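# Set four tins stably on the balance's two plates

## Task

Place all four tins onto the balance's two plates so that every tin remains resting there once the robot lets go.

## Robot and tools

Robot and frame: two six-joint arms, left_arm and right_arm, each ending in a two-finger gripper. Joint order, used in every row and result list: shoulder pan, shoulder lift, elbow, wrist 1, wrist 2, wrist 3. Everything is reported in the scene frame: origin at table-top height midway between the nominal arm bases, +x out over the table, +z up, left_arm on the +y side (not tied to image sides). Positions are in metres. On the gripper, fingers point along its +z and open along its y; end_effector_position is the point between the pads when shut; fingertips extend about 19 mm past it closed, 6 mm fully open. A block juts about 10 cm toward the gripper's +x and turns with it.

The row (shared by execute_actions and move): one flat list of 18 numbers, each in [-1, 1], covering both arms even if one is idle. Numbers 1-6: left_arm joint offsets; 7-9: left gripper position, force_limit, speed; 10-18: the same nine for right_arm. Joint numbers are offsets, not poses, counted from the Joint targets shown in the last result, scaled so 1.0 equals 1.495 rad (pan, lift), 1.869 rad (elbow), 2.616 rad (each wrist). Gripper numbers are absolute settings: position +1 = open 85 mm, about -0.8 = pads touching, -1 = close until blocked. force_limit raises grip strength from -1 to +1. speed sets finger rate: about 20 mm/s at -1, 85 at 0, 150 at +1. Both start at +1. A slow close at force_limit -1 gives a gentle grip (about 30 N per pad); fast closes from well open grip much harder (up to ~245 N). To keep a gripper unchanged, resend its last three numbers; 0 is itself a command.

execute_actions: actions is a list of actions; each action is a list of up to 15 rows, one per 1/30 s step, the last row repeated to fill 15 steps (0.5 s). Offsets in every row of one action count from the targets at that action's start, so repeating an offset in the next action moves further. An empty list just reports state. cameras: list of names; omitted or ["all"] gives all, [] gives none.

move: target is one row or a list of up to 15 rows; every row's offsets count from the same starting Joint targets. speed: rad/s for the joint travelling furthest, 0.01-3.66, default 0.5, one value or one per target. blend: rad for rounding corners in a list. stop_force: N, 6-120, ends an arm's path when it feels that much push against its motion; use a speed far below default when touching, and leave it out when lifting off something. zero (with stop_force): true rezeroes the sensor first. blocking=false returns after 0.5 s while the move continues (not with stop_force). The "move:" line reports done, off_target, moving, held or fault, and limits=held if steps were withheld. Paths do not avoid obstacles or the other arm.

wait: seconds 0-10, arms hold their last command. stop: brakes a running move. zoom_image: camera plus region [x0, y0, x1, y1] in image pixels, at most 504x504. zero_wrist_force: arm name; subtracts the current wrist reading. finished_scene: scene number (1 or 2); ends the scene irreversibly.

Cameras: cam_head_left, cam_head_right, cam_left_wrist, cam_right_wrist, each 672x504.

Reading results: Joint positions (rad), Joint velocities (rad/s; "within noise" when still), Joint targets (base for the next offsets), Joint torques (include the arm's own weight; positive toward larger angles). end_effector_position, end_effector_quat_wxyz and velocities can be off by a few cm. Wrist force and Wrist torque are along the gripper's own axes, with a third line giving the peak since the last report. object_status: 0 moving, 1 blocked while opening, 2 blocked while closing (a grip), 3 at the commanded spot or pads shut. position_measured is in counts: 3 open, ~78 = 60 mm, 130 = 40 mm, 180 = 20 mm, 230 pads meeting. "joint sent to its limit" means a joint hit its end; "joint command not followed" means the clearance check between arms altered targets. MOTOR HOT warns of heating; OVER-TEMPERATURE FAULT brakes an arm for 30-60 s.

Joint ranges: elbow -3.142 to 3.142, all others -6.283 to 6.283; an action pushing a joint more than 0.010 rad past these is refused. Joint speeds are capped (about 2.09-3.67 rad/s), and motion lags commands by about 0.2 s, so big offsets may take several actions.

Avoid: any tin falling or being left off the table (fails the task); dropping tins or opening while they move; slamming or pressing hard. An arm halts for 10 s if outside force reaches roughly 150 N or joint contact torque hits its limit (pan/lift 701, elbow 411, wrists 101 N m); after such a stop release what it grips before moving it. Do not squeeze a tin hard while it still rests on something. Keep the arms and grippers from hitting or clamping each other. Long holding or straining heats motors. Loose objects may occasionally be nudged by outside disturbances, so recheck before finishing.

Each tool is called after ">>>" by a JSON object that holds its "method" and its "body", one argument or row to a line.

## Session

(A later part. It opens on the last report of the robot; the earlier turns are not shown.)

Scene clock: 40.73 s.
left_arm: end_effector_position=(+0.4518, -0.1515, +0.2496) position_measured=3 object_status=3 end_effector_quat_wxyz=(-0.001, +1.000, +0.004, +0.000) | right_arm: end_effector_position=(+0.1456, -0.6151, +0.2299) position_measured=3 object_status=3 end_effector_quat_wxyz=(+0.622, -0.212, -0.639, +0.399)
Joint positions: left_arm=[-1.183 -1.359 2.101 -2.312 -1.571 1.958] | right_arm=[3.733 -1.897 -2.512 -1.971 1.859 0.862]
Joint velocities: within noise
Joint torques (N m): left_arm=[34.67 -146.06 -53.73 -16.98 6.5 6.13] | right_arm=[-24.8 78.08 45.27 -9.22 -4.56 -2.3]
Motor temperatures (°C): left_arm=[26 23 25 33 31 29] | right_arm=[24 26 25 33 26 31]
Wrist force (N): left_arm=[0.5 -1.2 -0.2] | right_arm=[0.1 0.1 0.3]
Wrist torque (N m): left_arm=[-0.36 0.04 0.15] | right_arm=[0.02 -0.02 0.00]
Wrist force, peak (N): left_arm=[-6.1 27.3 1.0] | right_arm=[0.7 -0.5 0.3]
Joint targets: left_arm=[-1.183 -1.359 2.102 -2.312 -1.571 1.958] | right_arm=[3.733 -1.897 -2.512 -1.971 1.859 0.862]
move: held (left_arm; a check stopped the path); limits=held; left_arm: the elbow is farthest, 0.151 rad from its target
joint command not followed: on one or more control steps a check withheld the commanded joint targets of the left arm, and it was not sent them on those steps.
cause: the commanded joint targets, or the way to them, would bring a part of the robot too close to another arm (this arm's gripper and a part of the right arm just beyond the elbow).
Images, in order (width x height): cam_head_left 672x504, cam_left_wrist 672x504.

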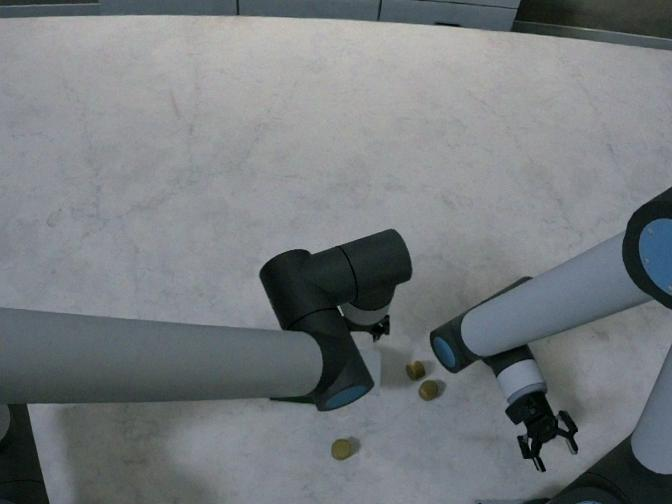

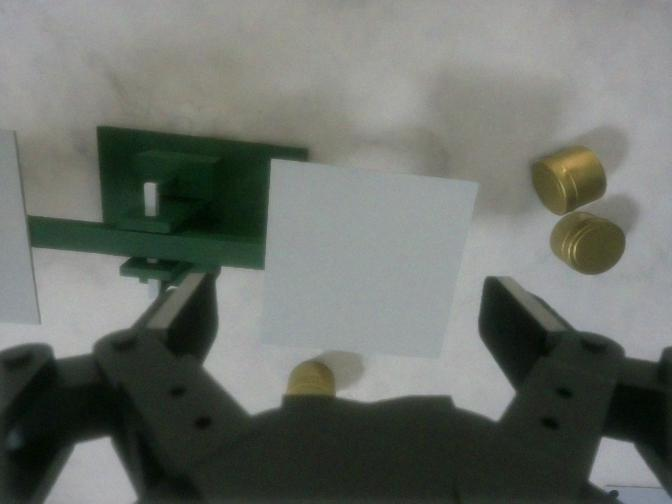

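>>> {"method": "move", "body": {
  "target": [
    [0.2004,-0.2105,0.2362,-0.0491,0,0.1148,1,-0.6,-0.5,0.2214,0.4281,-0.0104,0.4002,-0.1101,0.6,1,1,1],
    [0.2004,0.0264,0.2980,-0.2287,0,0.1148,1,-0.6,-0.5,0.2214,0.4281,-0.0104,0.4002,-0.1101,1,1,1,1],
    [0.2004,0.0264,0.2980,-0.2287,0,0.1148,-1,-0.6,-1,0.2214,0.4281,-0.0104,0.4002,-0.1101,1,1,1,1]
  ],
  "speed": 0.7
}}

>>> {"method": "move", "body": {
  "target": [0,-0.2369,-0.0618,0.1796,0,0,-1,-0.6,-1,0,0,0,0,0,0.224,1,1,1]
}}

>>> {"method": "zoom_image", "body": {
  "camera": "cam_right_wrist",
  "region": [120, 0, 600, 320]
}}

Scene clock: 49.93 s.
left_arm: end_effector_position=(+0.4299, +0.2936, +0.0255) position_measured=108 object_status=0 end_effector_quat_wxyz=(+0.000, +1.000, +0.003, +0.000) | right_arm: end_effector_position=(+0.4162, -0.3719, +0.2803) position_measured=3 object_status=3 end_effector_quat_wxyz=(+0.000, +0.965, +0.264, +0.000)
Joint positions: left_arm=[-0.883 -1.32 2.659 -2.91 -1.571 2.259] | right_arm=[4.064 -1.257 -2.531 -0.924 1.571 3.478]
Joint velocities: within noise
Joint torques (N m): left_arm=[31.27 -60.18 -27.09 -14.4 3.02 5.22] | right_arm=[28.37 39.02 105.25 12.05 -3.73 4.14]
Motor temperatures (°C): left_arm=[26 23 25 33 31 29] | right_arm=[24 26 25 33 26 31]
Wrist force (N): left_arm=[-1.1 -5.0 -16.1] | right_arm=[0.4 -0.7 1.5]
Wrist torque (N m): left_arm=[-0.40 -0.05 0.19] | right_arm=[-0.44 0.01 -0.01]
Wrist force, peak (N): left_arm=[-0.8 -4.8 -16.4] | right_arm=[0.9 -0.7 2.2]
Joint targets: left_arm=[-0.883 -1.320 2.659 -2.910 -1.571 2.259] | right_arm=[4.064 -1.257 -2.531 -0.924 1.571 3.478]
move: done

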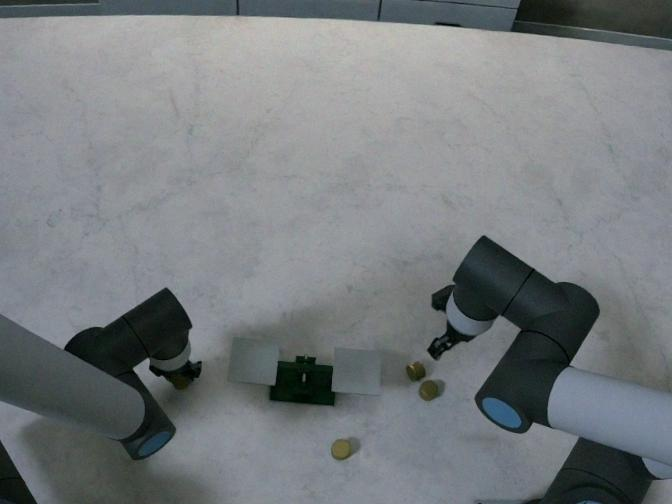

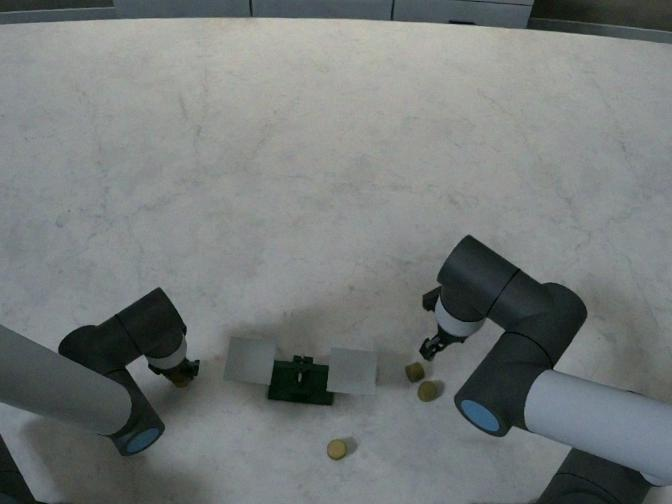

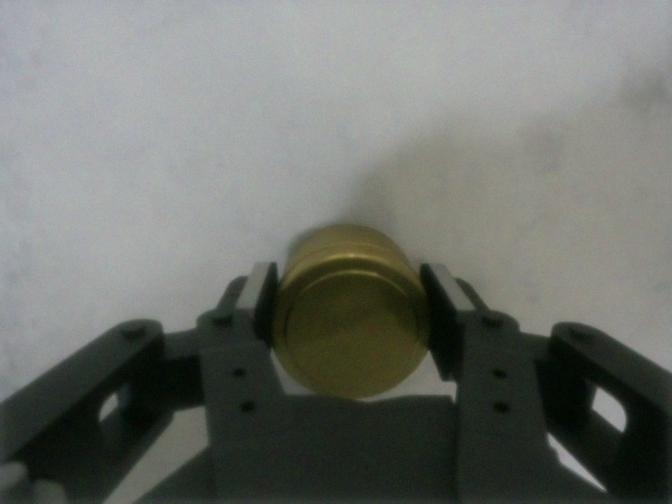

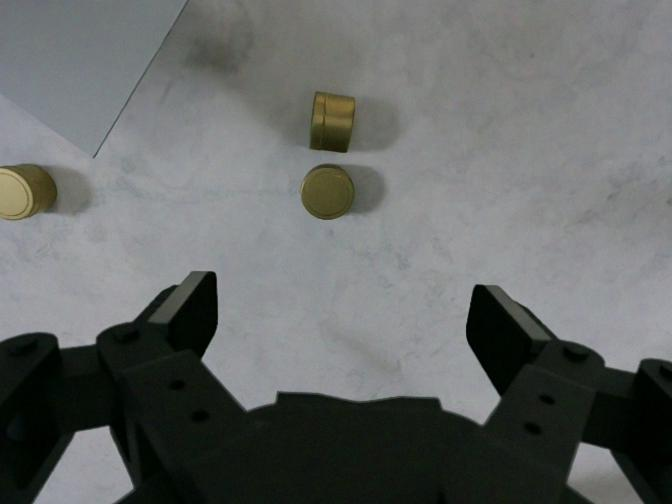

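Scene clock: 51.80 s.
left_arm: end_effector_position=(+0.4298, +0.2937, +0.2004) position_measured=108 object_status=2 end_effector_quat_wxyz=(+0.000, +1.000, +0.003, +0.000) | right_arm: end_effector_position=(+0.4162, -0.3718, +0.2803) position_measured=3 object_status=3 end_effector_quat_wxyz=(+0.000, +1.000, -0.026, +0.000)
Joint positions: left_arm=[-0.883 -1.674 2.543 -2.441 -1.571 2.259] | right_arm=[4.064 -1.257 -2.531 -0.924 1.571 4.064]
Joint velocities: within noise
Joint torques (N m): left_arm=[26.48 -71.87 -85.85 -2.47 2.24 5.36] | right_arm=[26.13 37.46 110.95 9.15 -4.18 3.98]
Motor temperatures (°C): left_arm=[26 23 25 33 31 29] | right_arm=[24 26 25 33 26 31]
Wrist force (N): left_arm=[0.7 -1.7 0.5] | right_arm=[0.7 -0.5 1.6]
Wrist torque (N m): left_arm=[-0.42 -0.02 0.19] | right_arm=[-0.41 -0.03 -0.02]
Wrist force, peak (N): left_arm=[-1.1 -4.9 -16.6] | right_arm=[1.1 -0.1 1.9]
Joint targets: left_arm=[-0.883 -1.674 2.543 -2.440 -1.571 2.259] | right_arm=[4.064 -1.257 -2.531 -0.924 1.571 4.064]
move: done

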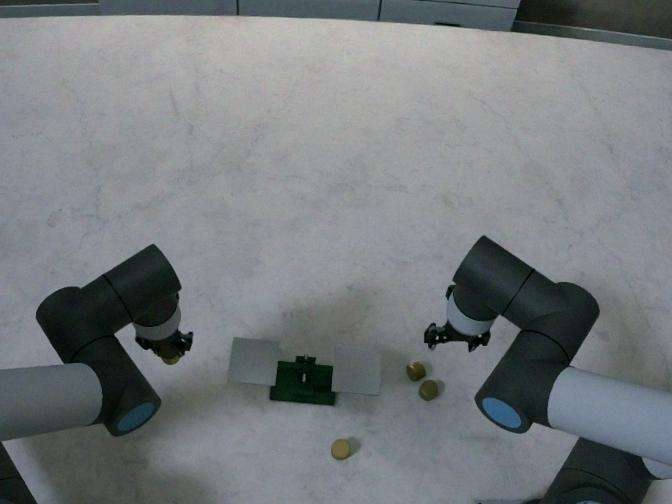

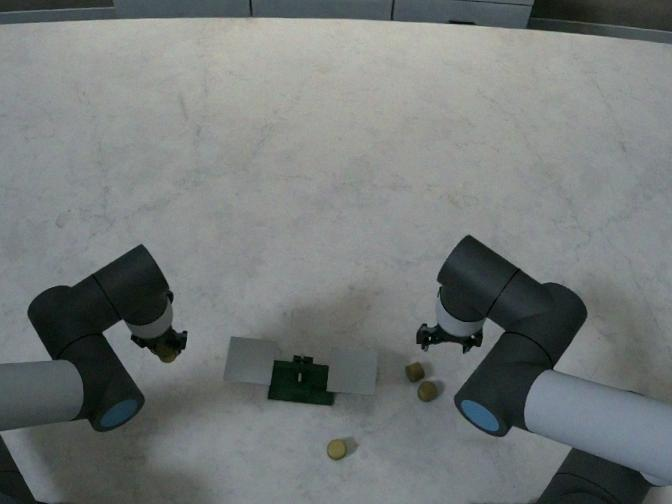

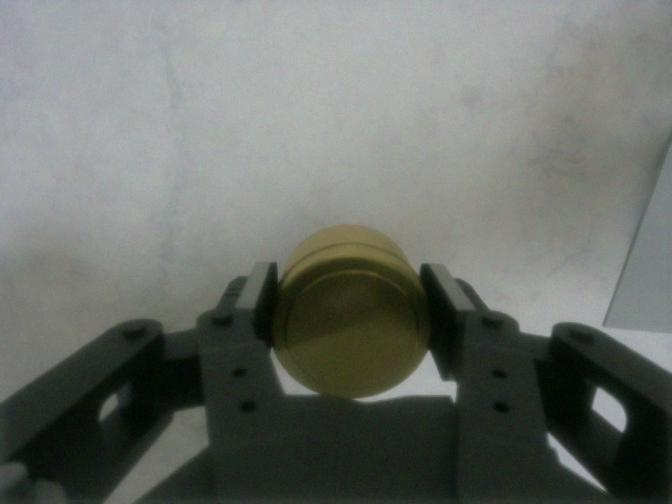

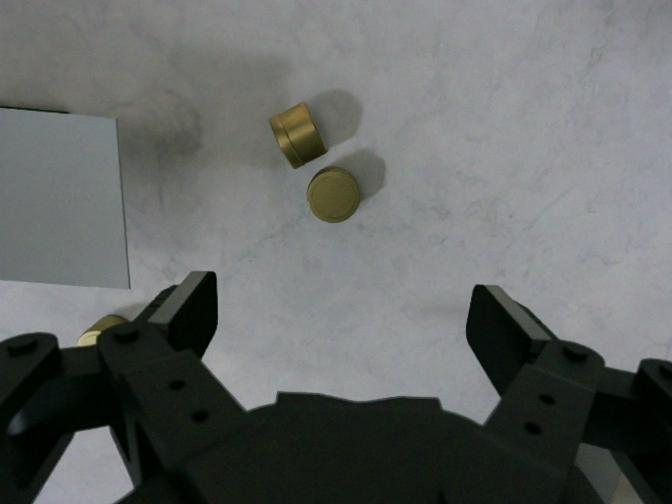

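Scaled by 1.050 from the camera's 672x504 image, which has a finer 960x720 frame.

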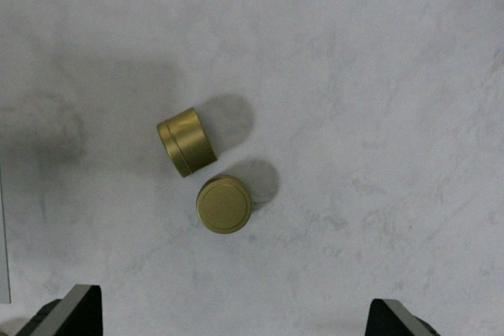

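>>> {"method": "move", "body": {
  "target": [
    [-0.0941,0.1124,-0.0865,-0.0024,0,-0.0539,-1,-0.6,-1,0.0107,-0.0192,-0.0204,0.0254,0,-0.2202,1,1,1],
    [-0.0941,0.1124,-0.0865,-0.0024,0,-0.0539,-1,-0.6,-1,0.0107,-0.3453,-0.1184,0.2817,0,-0.2202,1,1,1],
    [-0.0941,0.1124,-0.0865,-0.0024,0,-0.0539,-1,-0.6,-1,0.0107,-0.3453,-0.1184,0.2817,0,-0.2202,-1,-0.6,-1]
  ],
  "cameras": ["cam_left_wrist","cam_right_wrist","cam_head_right"]
}}

Scene clock: 59.30 s.
left_arm: end_effector_position=(+0.4588, +0.1064, +0.2003) position_measured=108 object_status=2 end_effector_quat_wxyz=(+0.000, +1.000, +0.003, +0.000) | right_arm: end_effector_position=(+0.4078, -0.3701, +0.0278) position_measured=108 object_status=0 end_effector_quat_wxyz=(+0.000, +0.964, +0.267, +0.000)
Joint positions: left_arm=[-1.024 -1.506 2.381 -2.447 -1.571 2.118] | right_arm=[4.08 -1.773 -2.753 -0.187 1.571 3.488]
Joint velocities: within noise
Joint torques (N m): left_arm=[-15.87 -52.69 -60.09 -12.88 0.06 -6.02] | right_arm=[6.46 56.35 19.75 13.14 -0.92 -4.44]
Motor temperatures (°C): left_arm=[26 23 25 33 31 29] | right_arm=[24 26 25 33 26 31]
Wrist force (N): left_arm=[0.7 -1.7 0.6] | right_arm=[-2.6 0.2 -16.1]
Wrist torque (N m): left_arm=[-0.41 -0.01 0.20] | right_arm=[-0.36 0.02 -0.02]
Wrist force, peak (N): left_arm=[0.5 -3.6 0.2] | right_arm=[-2.2 0.2 -16.6]
Joint targets: left_arm=[-1.024 -1.506 2.381 -2.447 -1.571 2.118] | right_arm=[4.080 -1.773 -2.753 -0.187 1.571 3.488]
move: done
Images, in order (width x height): cam_head_right 672x504, cam_left_wrist 672x504, cam_right_wrist 672x504.

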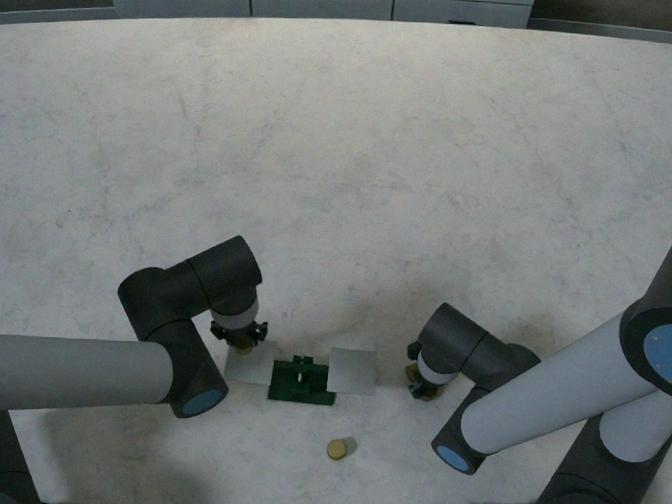

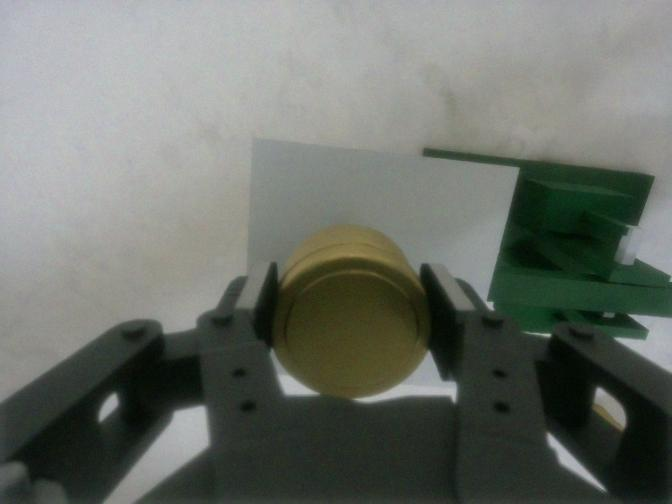

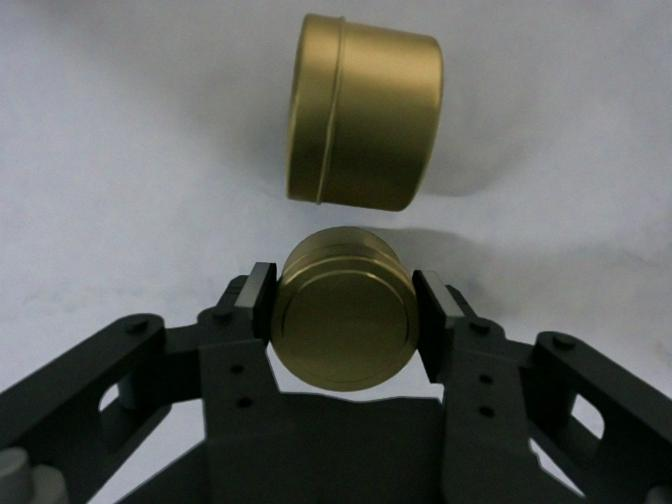

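>>> {"method": "move", "body": {
  "target": [
    [0.0008,0.0129,-0.0118,0.0011,0,0,-1,-0.6,-1,0,0.326,0.0983,-0.2563,0,0,-1,-0.6,-1],
    [0.0008,0.0129,-0.0118,0.0011,0,0,-1,-0.6,-1,0.1001,0.1359,0.1614,-0.1927,0,0.2636,-1,-0.6,-1]
  ]
}}

Scene clock: 63.60 s.
left_arm: end_effector_position=(+0.4689, +0.0917, +0.2003) position_measured=108 object_status=2 end_effector_quat_wxyz=(+0.000, +1.000, +0.004, +0.000) | right_arm: end_effector_position=(+0.4470, -0.1715, +0.2002) position_measured=108 object_status=2 end_effector_quat_wxyz=(+0.000, +1.000, +0.000, +0.000)
Joint positions: left_arm=[-1.023 -1.487 2.359 -2.444 -1.571 2.118] | right_arm=[4.229 -1.57 -2.451 -0.691 1.571 4.178]
Joint velocities: within noise
Joint torques (N m): left_arm=[32.1 -58.92 -74.86 -4.93 -1.1 -5.59] | right_arm=[32.54 47.51 100.74 17.86 0.25 3.68]
Motor temperatures (°C): left_arm=[26 23 25 33 31 29] | right_arm=[24 26 25 33 26 31]
Wrist force (N): left_arm=[0.8 -1.7 0.5] | right_arm=[0.5 -0.3 2.3]
Wrist torque (N m): left_arm=[-0.42 -0.02 0.20] | right_arm=[-0.33 0.00 0.05]
Wrist force, peak (N): left_arm=[1.2 -2.1 0.6] | right_arm=[-2.6 0.1 -16.5]
Joint targets: left_arm=[-1.023 -1.487 2.359 -2.444 -1.571 2.118] | right_arm=[4.229 -1.570 -2.451 -0.691 1.571 4.178]
move: done

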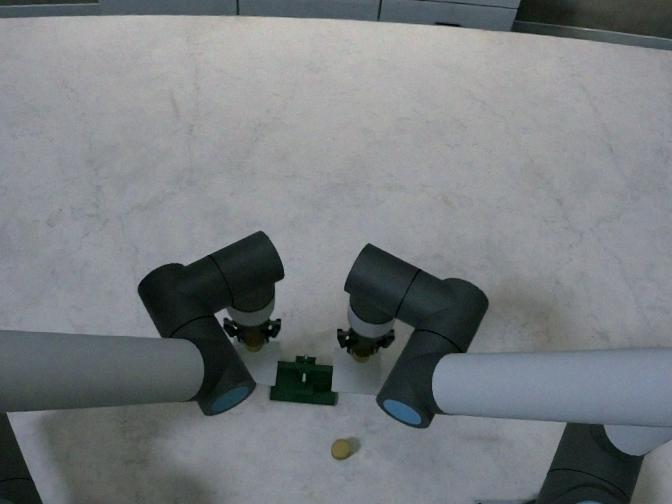

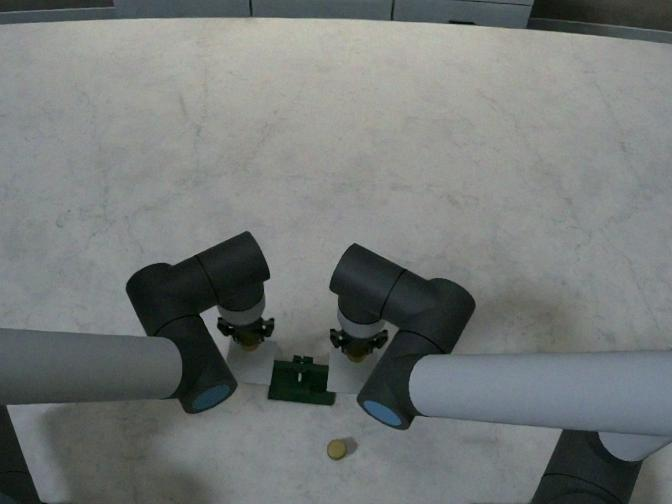

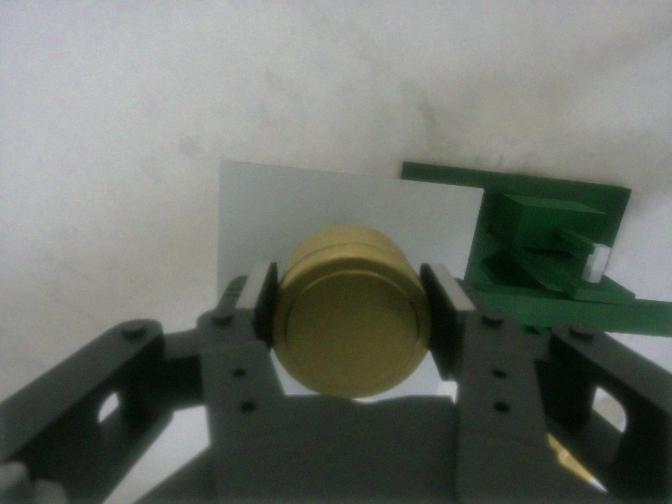

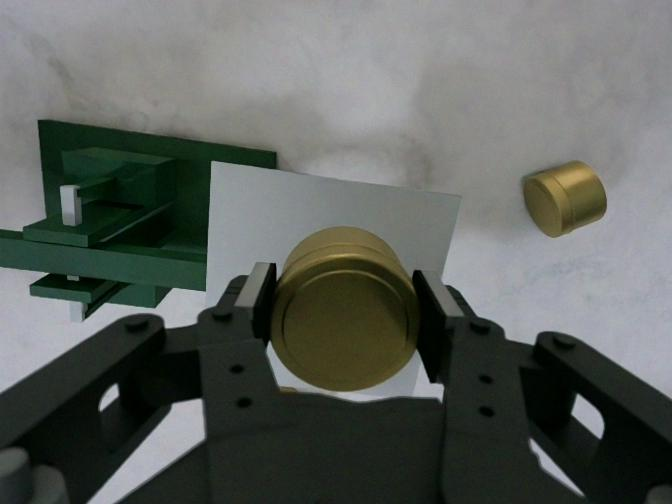

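>>> {"method": "move", "body": {
  "target": [0,0.0938,0.0311,-0.0758,0,0,-1,-0.6,-1,0,-0.1064,-0.0348,0.0857,0,0,-1,-0.6,-1],
  "speed": 0.03,
  "stop_force": 6,
  "cameras": ["cam_left_wrist","cam_right_wrist"]
}}

Scene clock: 68.70 s.
left_arm: end_effector_position=(+0.4701, +0.0896, +0.1540) position_measured=108 object_status=2 end_effector_quat_wxyz=(+0.000, +1.000, +0.004, +0.000) | right_arm: end_effector_position=(+0.4485, -0.1690, +0.1537) position_measured=108 object_status=2 end_effector_quat_wxyz=(+0.000, +1.000, +0.000, +0.000)
Joint positions: left_arm=[-1.023 -1.423 2.386 -2.534 -1.571 2.118] | right_arm=[4.229 -1.643 -2.481 -0.589 1.571 4.178]
Joint velocities: within noise
Joint torques (N m): left_arm=[29.18 -115.95 -76.44 -4.51 -2.04 -5.37] | right_arm=[24.02 113.93 91.23 6.84 1.94 3.64]
Motor temperatures (°C): left_arm=[26 23 25 33 30 29] | right_arm=[24 26 25 33 26 31]
Wrist force (N): left_arm=[1.2 -1.9 0.6] | right_arm=[0.3 -0.2 2.7]
Wrist torque (N m): left_arm=[-0.45 -0.11 0.20] | right_arm=[-0.17 0.10 0.03]
Wrist force, peak (N): left_arm=[0.6 -2.0 -7.6] | right_arm=[0.8 2.9 -8.2]
Joint targets: left_arm=[-1.023 -1.423 2.386 -2.534 -1.571 2.118] | right_arm=[4.229 -1.643 -2.481 -0.589 1.571 4.178]
move: contact (left_arm, right_arm); left_arm: the wrist 1 is farthest, 0.108 rad from its target; right_arm: the wrist 1 is farthest, 0.122 rad from its target
Images, in order (width x height): cam_left_wrist 672x504, cam_right_wrist 672x504.

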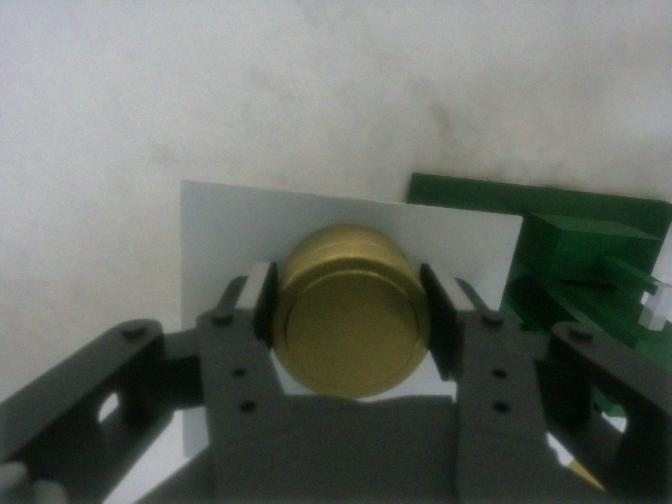

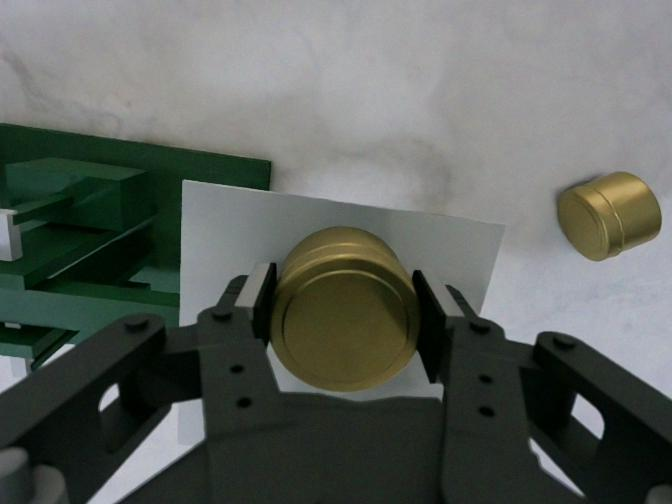

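>>> {"method": "move", "body": {
  "target": [0,0.0056,0.0019,-0.0045,0,0,-1,-0.6,-1,0,-0.0043,-0.0014,0.0034,0,0,-1,-0.6,-1],
  "speed": 0.02,
  "stop_force": 6,
  "cameras": ["cam_left_wrist","cam_right_wrist"]
}}

Scene clock: 70.63 s.
left_arm: end_effector_position=(+0.4702, +0.0896, +0.1534) position_measured=108 object_status=2 end_effector_quat_wxyz=(+0.000, +1.000, +0.004, +0.000) | right_arm: end_effector_position=(+0.4486, -0.1689, +0.1534) position_measured=108 object_status=2 end_effector_quat_wxyz=(+0.000, +1.000, +0.000, +0.000)
Joint positions: left_arm=[-1.023 -1.422 2.386 -2.535 -1.571 2.118] | right_arm=[4.229 -1.643 -2.481 -0.588 1.571 4.178]
Joint velocities: within noise
Joint torques (N m): left_arm=[27.09 -113.24 -72.35 -6.27 -2.39 -5.41] | right_arm=[21.98 113.18 90.36 7.79 2.37 3.47]
Motor temperatures (°C): left_arm=[26 23 25 33 30 29] | right_arm=[24 26 25 33 26 31]
Wrist force (N): left_arm=[1.1 -2.4 -1.3] | right_arm=[0.3 0.5 0.0]
Wrist torque (N m): left_arm=[-0.39 -0.12 0.20] | right_arm=[-0.18 0.01 0.03]
Wrist force, peak (N): left_arm=[0.2 0.4 -10.8] | right_arm=[0.4 3.8 -10.6]
Joint targets: left_arm=[-1.023 -1.422 2.386 -2.535 -1.571 2.118] | right_arm=[4.229 -1.643 -2.481 -0.588 1.571 4.178]
move: contact (left_arm, right_arm); left_arm: the wrist 1 is farthest, 0.011 rad from its target
Images, in order (width x height): cam_left_wrist 672x504, cam_right_wrist 672x504.

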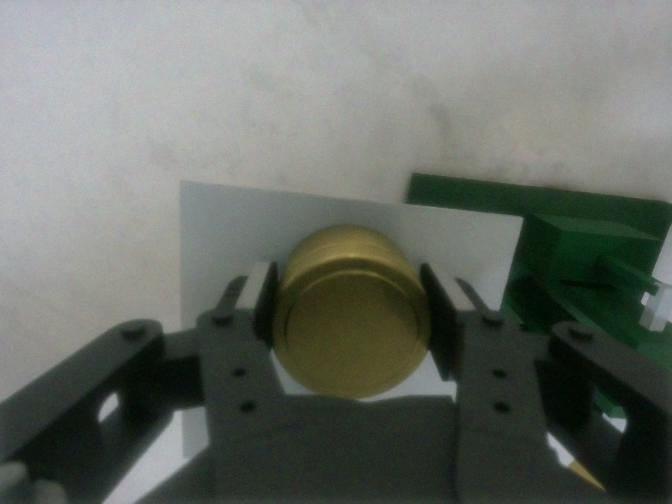

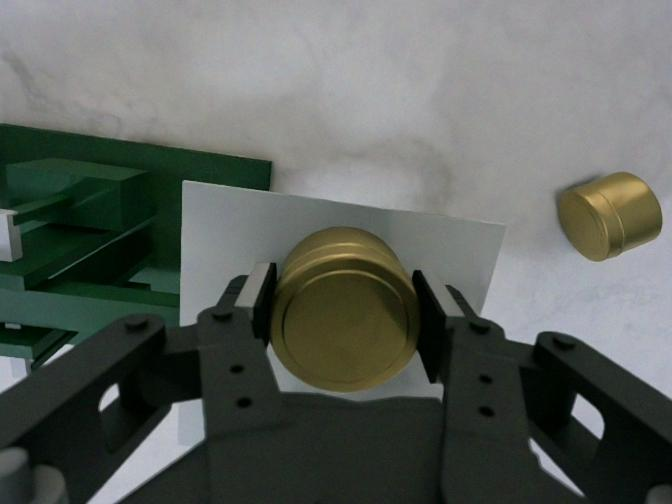

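>>> {"method": "move", "body": {
  "target": [0,0,0,0,0,0,0.4,-1,-1,0,0,0,0,0,0,0.4,-1,-1],
  "cameras": ["cam_left_wrist","cam_right_wrist"]
}}

Scene clock: 71.70 s.
left_arm: end_effector_position=(+0.4702, +0.0896, +0.1534) position_measured=78 object_status=0 end_effector_quat_wxyz=(+0.000, +1.000, +0.004, +0.000) | right_arm: end_effector_position=(+0.4486, -0.1689, +0.1534) position_measured=78 object_status=0 end_effector_quat_wxyz=(+0.000, +1.000, +0.000, +0.000)
Joint positions: left_arm=[-1.023 -1.422 2.386 -2.535 -1.571 2.118] | right_arm=[4.229 -1.643 -2.481 -0.588 1.571 4.178]
Joint velocities: within noise
Joint torques (N m): left_arm=[25.07 -111.43 -71.11 -11.46 -2.43 -5.33] | right_arm=[18.4 107.46 88.69 13.97 2.02 4.09]
Motor temperatures (°C): left_arm=[26 23 25 33 30 29] | right_arm=[24 26 25 33 26 31]
Wrist force (N): left_arm=[1.1 -1.6 0.2] | right_arm=[0.6 -0.3 2.2]
Wrist torque (N m): left_arm=[-0.39 -0.08 0.20] | right_arm=[-0.19 0.04 0.04]
Wrist force, peak (N): left_arm=[0.8 -2.2 -1.7] | right_arm=[0.3 -0.3 2.4]
Joint targets: left_arm=[-1.023 -1.422 2.386 -2.535 -1.571 2.118] | right_arm=[4.229 -1.643 -2.481 -0.588 1.571 4.178]
move: done
Images, in order (width x height): cam_left_wrist 672x504, cam_right_wrist 672x504.

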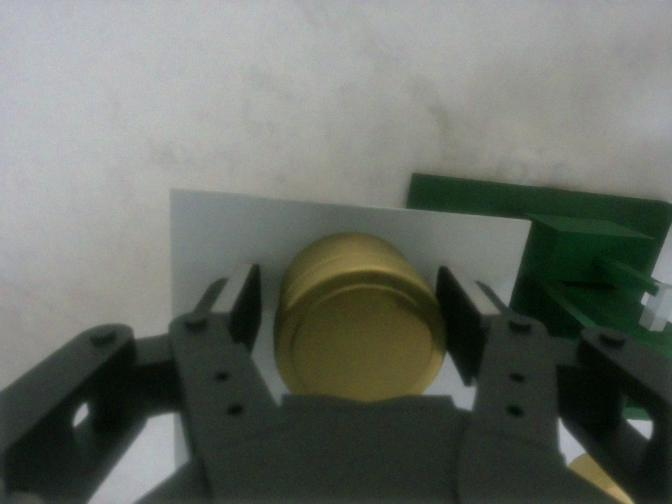

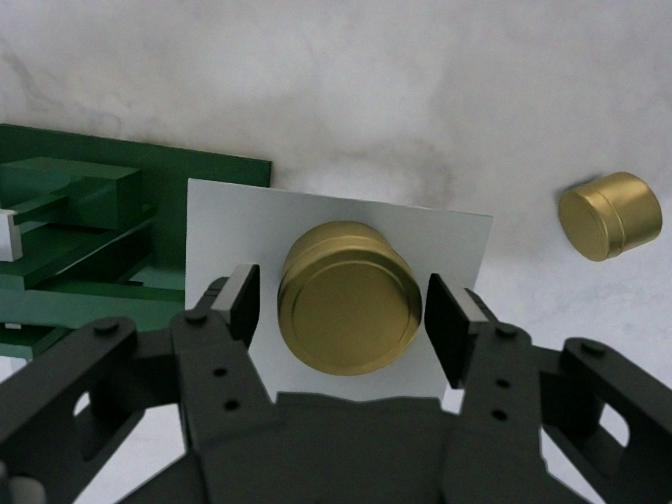

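>>> {"method": "wait", "body": {
  "seconds": 1,
  "cameras": ["cam_left_wrist","cam_right_wrist"]
}}

Scene clock: 72.80 s.
left_arm: end_effector_position=(+0.4702, +0.0895, +0.1534) position_measured=78 object_status=3 end_effector_quat_wxyz=(+0.000, +1.000, +0.004, +0.000) | right_arm: end_effector_position=(+0.4486, -0.1688, +0.1534) position_measured=78 object_status=3 end_effector_quat_wxyz=(+0.000, +1.000, +0.000, +0.000)
Joint positions: left_arm=[-1.023 -1.422 2.386 -2.535 -1.571 2.118] | right_arm=[4.229 -1.643 -2.481 -0.588 1.571 4.178]
Joint velocities: within noise
Joint torques (N m): left_arm=[26.88 -109.31 -67.41 -16.25 -2.53 -5.12] | right_arm=[22.49 113.75 83.41 16.63 1.83 4.23]
Motor temperatures (°C): left_arm=[26 23 25 33 30 29] | right_arm=[24 26 25 33 26 31]
Wrist force (N): left_arm=[0.9 -1.9 -0.1] | right_arm=[0.4 0.1 1.7]
Wrist torque (N m): left_arm=[-0.44 -0.04 0.20] | right_arm=[-0.13 0.08 0.03]
Wrist force, peak (N): left_arm=[1.3 -1.7 0.5] | right_arm=[0.6 -0.1 2.2]
Joint targets: left_arm=[-1.023 -1.422 2.386 -2.535 -1.571 2.118] | right_arm=[4.229 -1.643 -2.481 -0.588 1.571 4.178]
Tool commands: left_gripper/position=+0.4 left_gripper/force_limit=-1.0 left_gripper/speed=-1.0 right_gripper/position=+0.4 right_gripper/force_limit=-1.0 right_gripper/speed=-1.0
wait: 1.00 s; at rest by 0.07 s
Images, in order (width x height): cam_left_wrist 672x504, cam_right_wrist 672x504.

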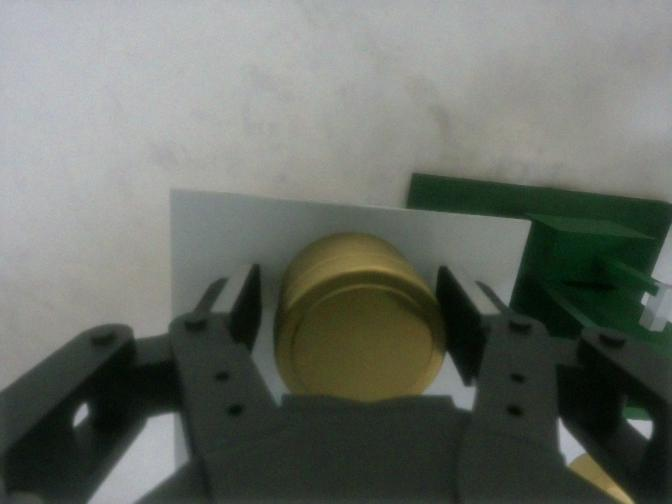

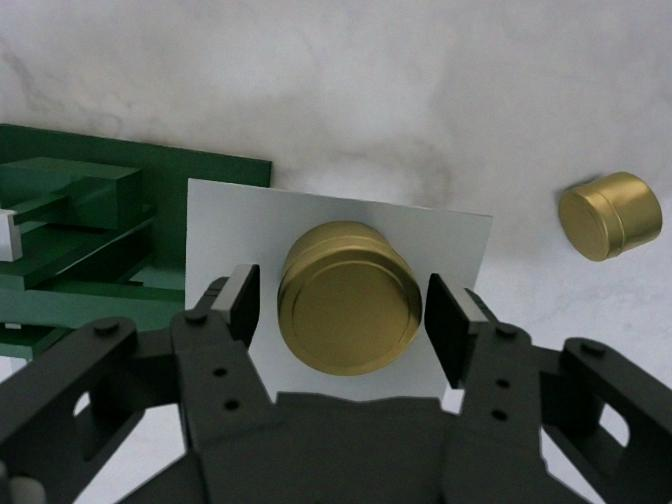

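>>> {"method": "move", "body": {
  "target": [0,0,0,0,0,0,0.9,-1,-1,0,0,0,0,0,0,0.9,-1,-1],
  "cameras": []
}}

>>> {"method": "move", "body": {
  "target": [0,-0.0829,-0.0338,0.0715,0,0,0.9,-1,-1,0,0.0926,0.0372,-0.0796,0,0,0.9,-1,-1],
  "speed": 0.15
}}

Scene clock: 74.80 s.
left_arm: end_effector_position=(+0.4702, +0.0895, +0.1534) position_measured=16 object_status=0 end_effector_quat_wxyz=(+0.000, +1.000, +0.004, +0.000) | right_arm: end_effector_position=(+0.4486, -0.1688, +0.1534) position_measured=16 object_status=0 end_effector_quat_wxyz=(+0.000, +1.000, +0.000, +0.000)
Joint positions: left_arm=[-1.023 -1.422 2.386 -2.535 -1.571 2.118] | right_arm=[4.229 -1.643 -2.481 -0.588 1.571 4.178]
Joint velocities: within noise
Joint torques (N m): left_arm=[25.07 -102.66 -62.47 -15.83 -2.53 -5.39] | right_arm=[17.37 108.8 78.63 15.75 1.67 4.52]
Motor temperatures (°C): left_arm=[26 23 25 33 30 29] | right_arm=[24 26 25 33 26 31]
Wrist force (N): left_arm=[0.9 -1.5 0.0] | right_arm=[0.8 -0.2 1.6]
Wrist torque (N m): left_arm=[-0.37 -0.05 0.20] | right_arm=[-0.18 0.02 0.04]
Wrist force, peak (N): left_arm=[0.9 -2.1 0.1] | right_arm=[0.7 -0.5 2.1]
Joint targets: left_arm=[-1.023 -1.422 2.386 -2.535 -1.571 2.118] | right_arm=[4.229 -1.643 -2.481 -0.588 1.571 4.178]
move: done
No camera images: "cameras" was empty.

Scene clock: 76.70 s.
left_arm: end_effector_position=(+0.4690, +0.0914, +0.2502) position_measured=16 object_status=3 end_effector_quat_wxyz=(+0.000, +1.000, +0.004, +0.000) | right_arm: end_effector_position=(+0.4471, -0.1714, +0.2501) position_measured=16 object_status=3 end_effector_quat_wxyz=(+0.000, +1.000, +0.000, +0.000)
Joint positions: left_arm=[-1.023 -1.546 2.323 -2.348 -1.571 2.118] | right_arm=[4.229 -1.505 -2.411 -0.796 1.571 4.178]
Joint velocities: within noise
Joint torques (N m): left_arm=[26.4 -97.41 -90.33 -2.8 -2.11 -5.28] | right_arm=[22.57 91.58 110.23 5.44 1.58 3.3]
Motor temperatures (°C): left_arm=[26 23 25 33 30 29] | right_arm=[24 26 25 33 26 31]
Wrist force (N): left_arm=[0.8 -1.8 0.0] | right_arm=[0.8 -0.3 1.7]
Wrist torque (N m): left_arm=[-0.43 -0.01 0.19] | right_arm=[-0.27 -0.02 -0.05]
Wrist force, peak (N): left_arm=[0.7 -1.8 1.6] | right_arm=[0.4 -0.3 2.9]
Joint targets: left_arm=[-1.023 -1.546 2.323 -2.348 -1.571 2.118] | right_arm=[4.229 -1.505 -2.411 -0.796 1.571 4.178]
move: done

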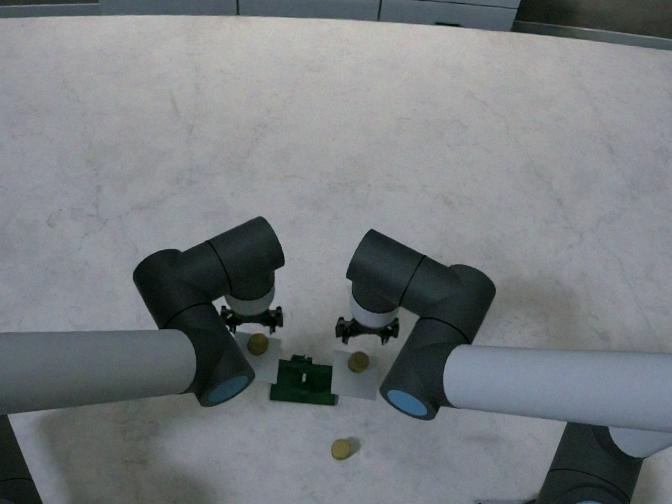

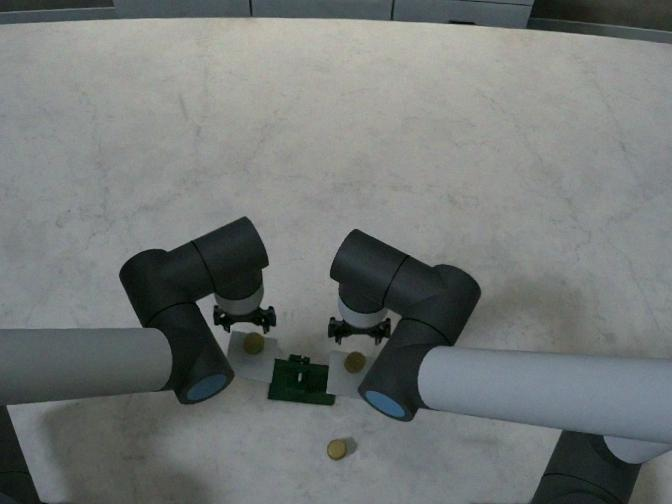

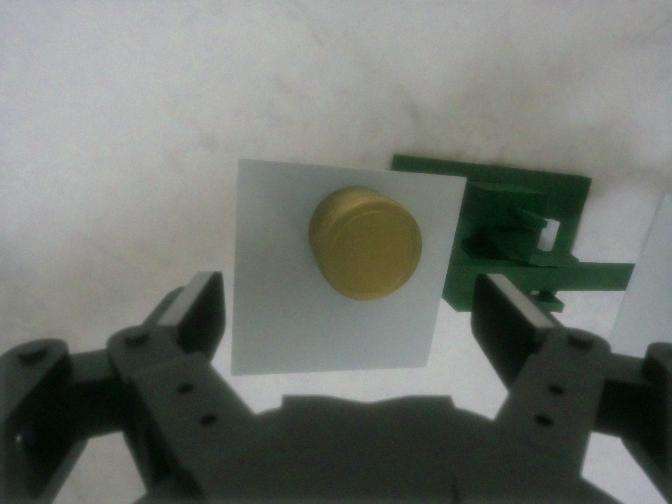

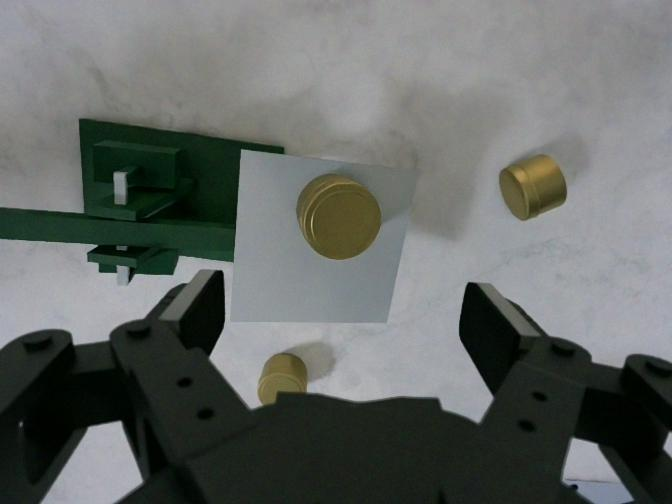

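>>> {"method": "move", "body": {
  "target": [-0.2868,0.046,-0.0088,-0.0199,0,-0.1637,1,-0.6,-1,-0.1275,-0.0052,-0.099,0.0737,0,-0.79,1,-0.6,-1],
  "speed": 0.7
}}

Scene clock: 81.67 s.
left_arm: end_effector_position=(+0.2207, -0.1201, +0.2204) position_measured=3 object_status=3 end_effector_quat_wxyz=(+0.000, +1.000, +0.004, +0.000) | right_arm: end_effector_position=(+0.4538, -0.3474, +0.1604) position_measured=3 object_status=3 end_effector_quat_wxyz=(+0.000, +0.591, +0.806, +0.000)
Joint positions: left_arm=[-1.452 -1.477 2.307 -2.4 -1.571 1.689] | right_arm=[4.039 -1.513 -2.596 -0.604 1.571 2.111]
Joint velocities: within noise
Joint torques (N m): left_arm=[-13.34 -61.31 -85.93 -16.33 -2.43 -6.39] | right_arm=[-25.49 25.08 47.09 17.48 1.33 -4.5]
Motor temperatures (°C): left_arm=[26 23 25 33 30 29] | right_arm=[24 26 25 33 26 31]
Wrist force (N): left_arm=[0.3 -1.2 0.3] | right_arm=[1.2 -1.0 1.7]
Wrist torque (N m): left_arm=[-0.36 0.08 0.15] | right_arm=[-0.44 -0.04 -0.03]
Wrist force, peak (N): left_arm=[1.6 -3.0 -0.3] | right_arm=[0.6 -0.8 2.4]
Joint targets: left_arm=[-1.452 -1.477 2.307 -2.400 -1.571 1.689] | right_arm=[4.039 -1.513 -2.596 -0.603 1.571 2.111]
move: done

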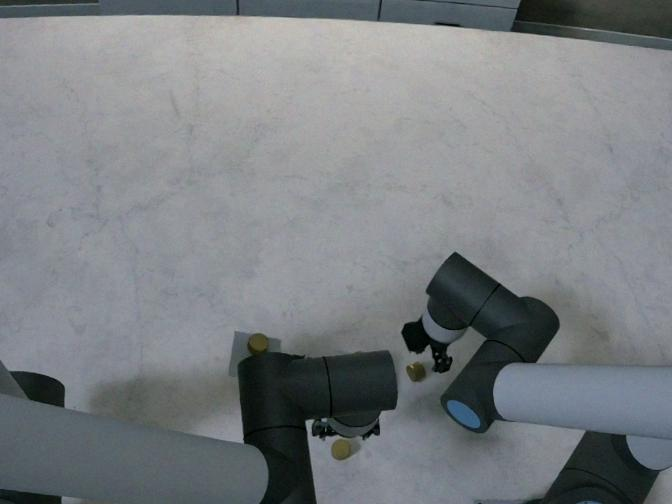

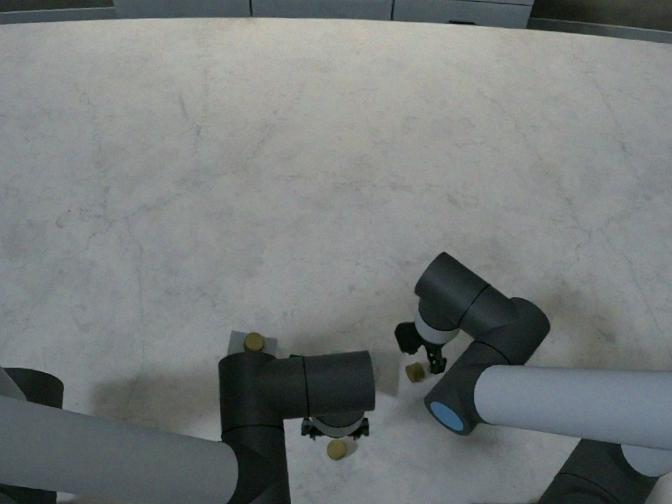

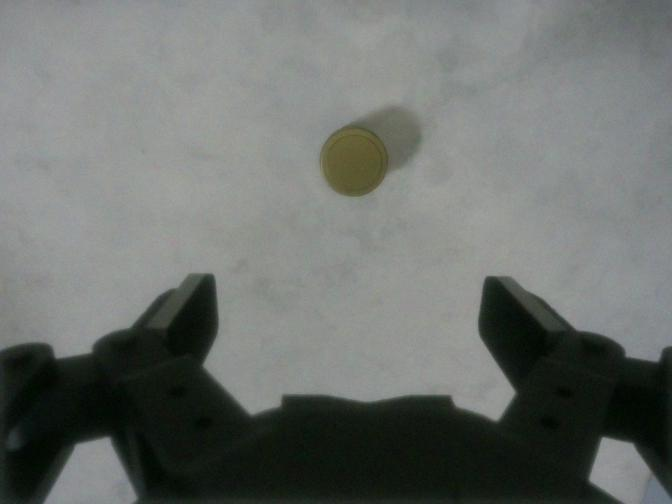

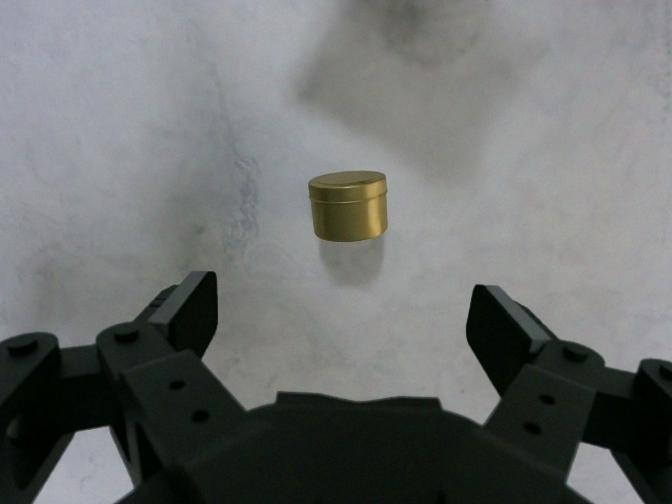

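>>> {"method": "move", "body": {
  "target": [
    [0.0231,0.1874,0.0371,-0.1339,0,0.0135,1,-0.6,-1,-0.0014,-0.2045,-0.0384,0.1442,0,-0.0008,1,-0.6,-1],
    [0.0231,0.1874,0.0371,-0.1339,0,0.0135,-1,-0.6,-1,-0.0014,-0.2045,-0.0384,0.1442,0,-0.0008,-1,-0.6,-1]
  ],
  "speed": 0.3,
  "cameras": ["cam_left_wrist","cam_right_wrist"]
}}

Scene clock: 86.60 s.
left_arm: end_effector_position=(+0.2480, -0.1300, +0.0288) position_measured=108 object_status=2 end_effector_quat_wxyz=(+0.000, +1.000, +0.003, +0.000) | right_arm: end_effector_position=(+0.4616, -0.3402, +0.0253) position_measured=111 object_status=2 end_effector_quat_wxyz=(+0.000, +0.591, +0.806, +0.000)
Joint positions: left_arm=[-1.417 -1.197 2.376 -2.751 -1.571 1.725] | right_arm=[4.037 -1.818 -2.668 -0.226 1.571 2.109]
Joint velocities: within noise
Joint torques (N m): left_arm=[26.63 -95.84 -36.49 -14.32 -2.65 5.19] | right_arm=[-20.49 71.79 28.2 13.42 1.71 -3.61]
Motor temperatures (°C): left_arm=[26 23 25 33 30 29] | right_arm=[24 26 25 33 26 31]
Wrist force (N): left_arm=[0.1 -4.7 -16.1] | right_arm=[-0.4 -5.5 -20.1]
Wrist torque (N m): left_arm=[-0.25 -0.08 0.19] | right_arm=[-0.34 -0.02 -0.06]
Wrist force, peak (N): left_arm=[0.1 -4.7 -16.1] | right_arm=[-0.9 -5.5 -20.4]
Joint targets: left_arm=[-1.417 -1.197 2.376 -2.751 -1.571 1.725] | right_arm=[4.037 -1.818 -2.668 -0.226 1.571 2.109]
move: done
Images, in order (width x height): cam_left_wrist 672x504, cam_right_wrist 672x504.

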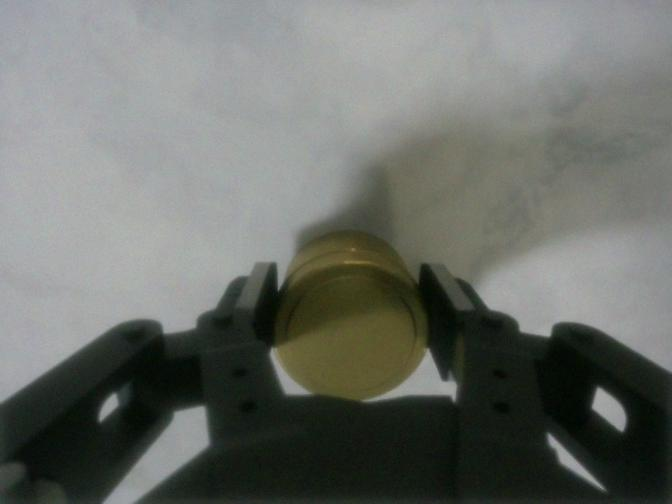

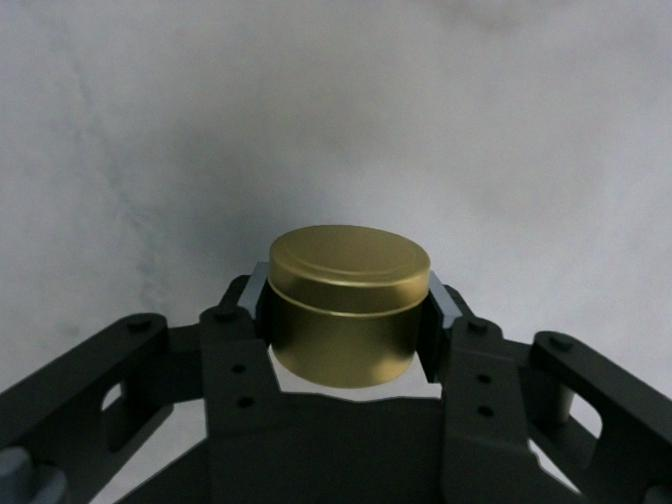

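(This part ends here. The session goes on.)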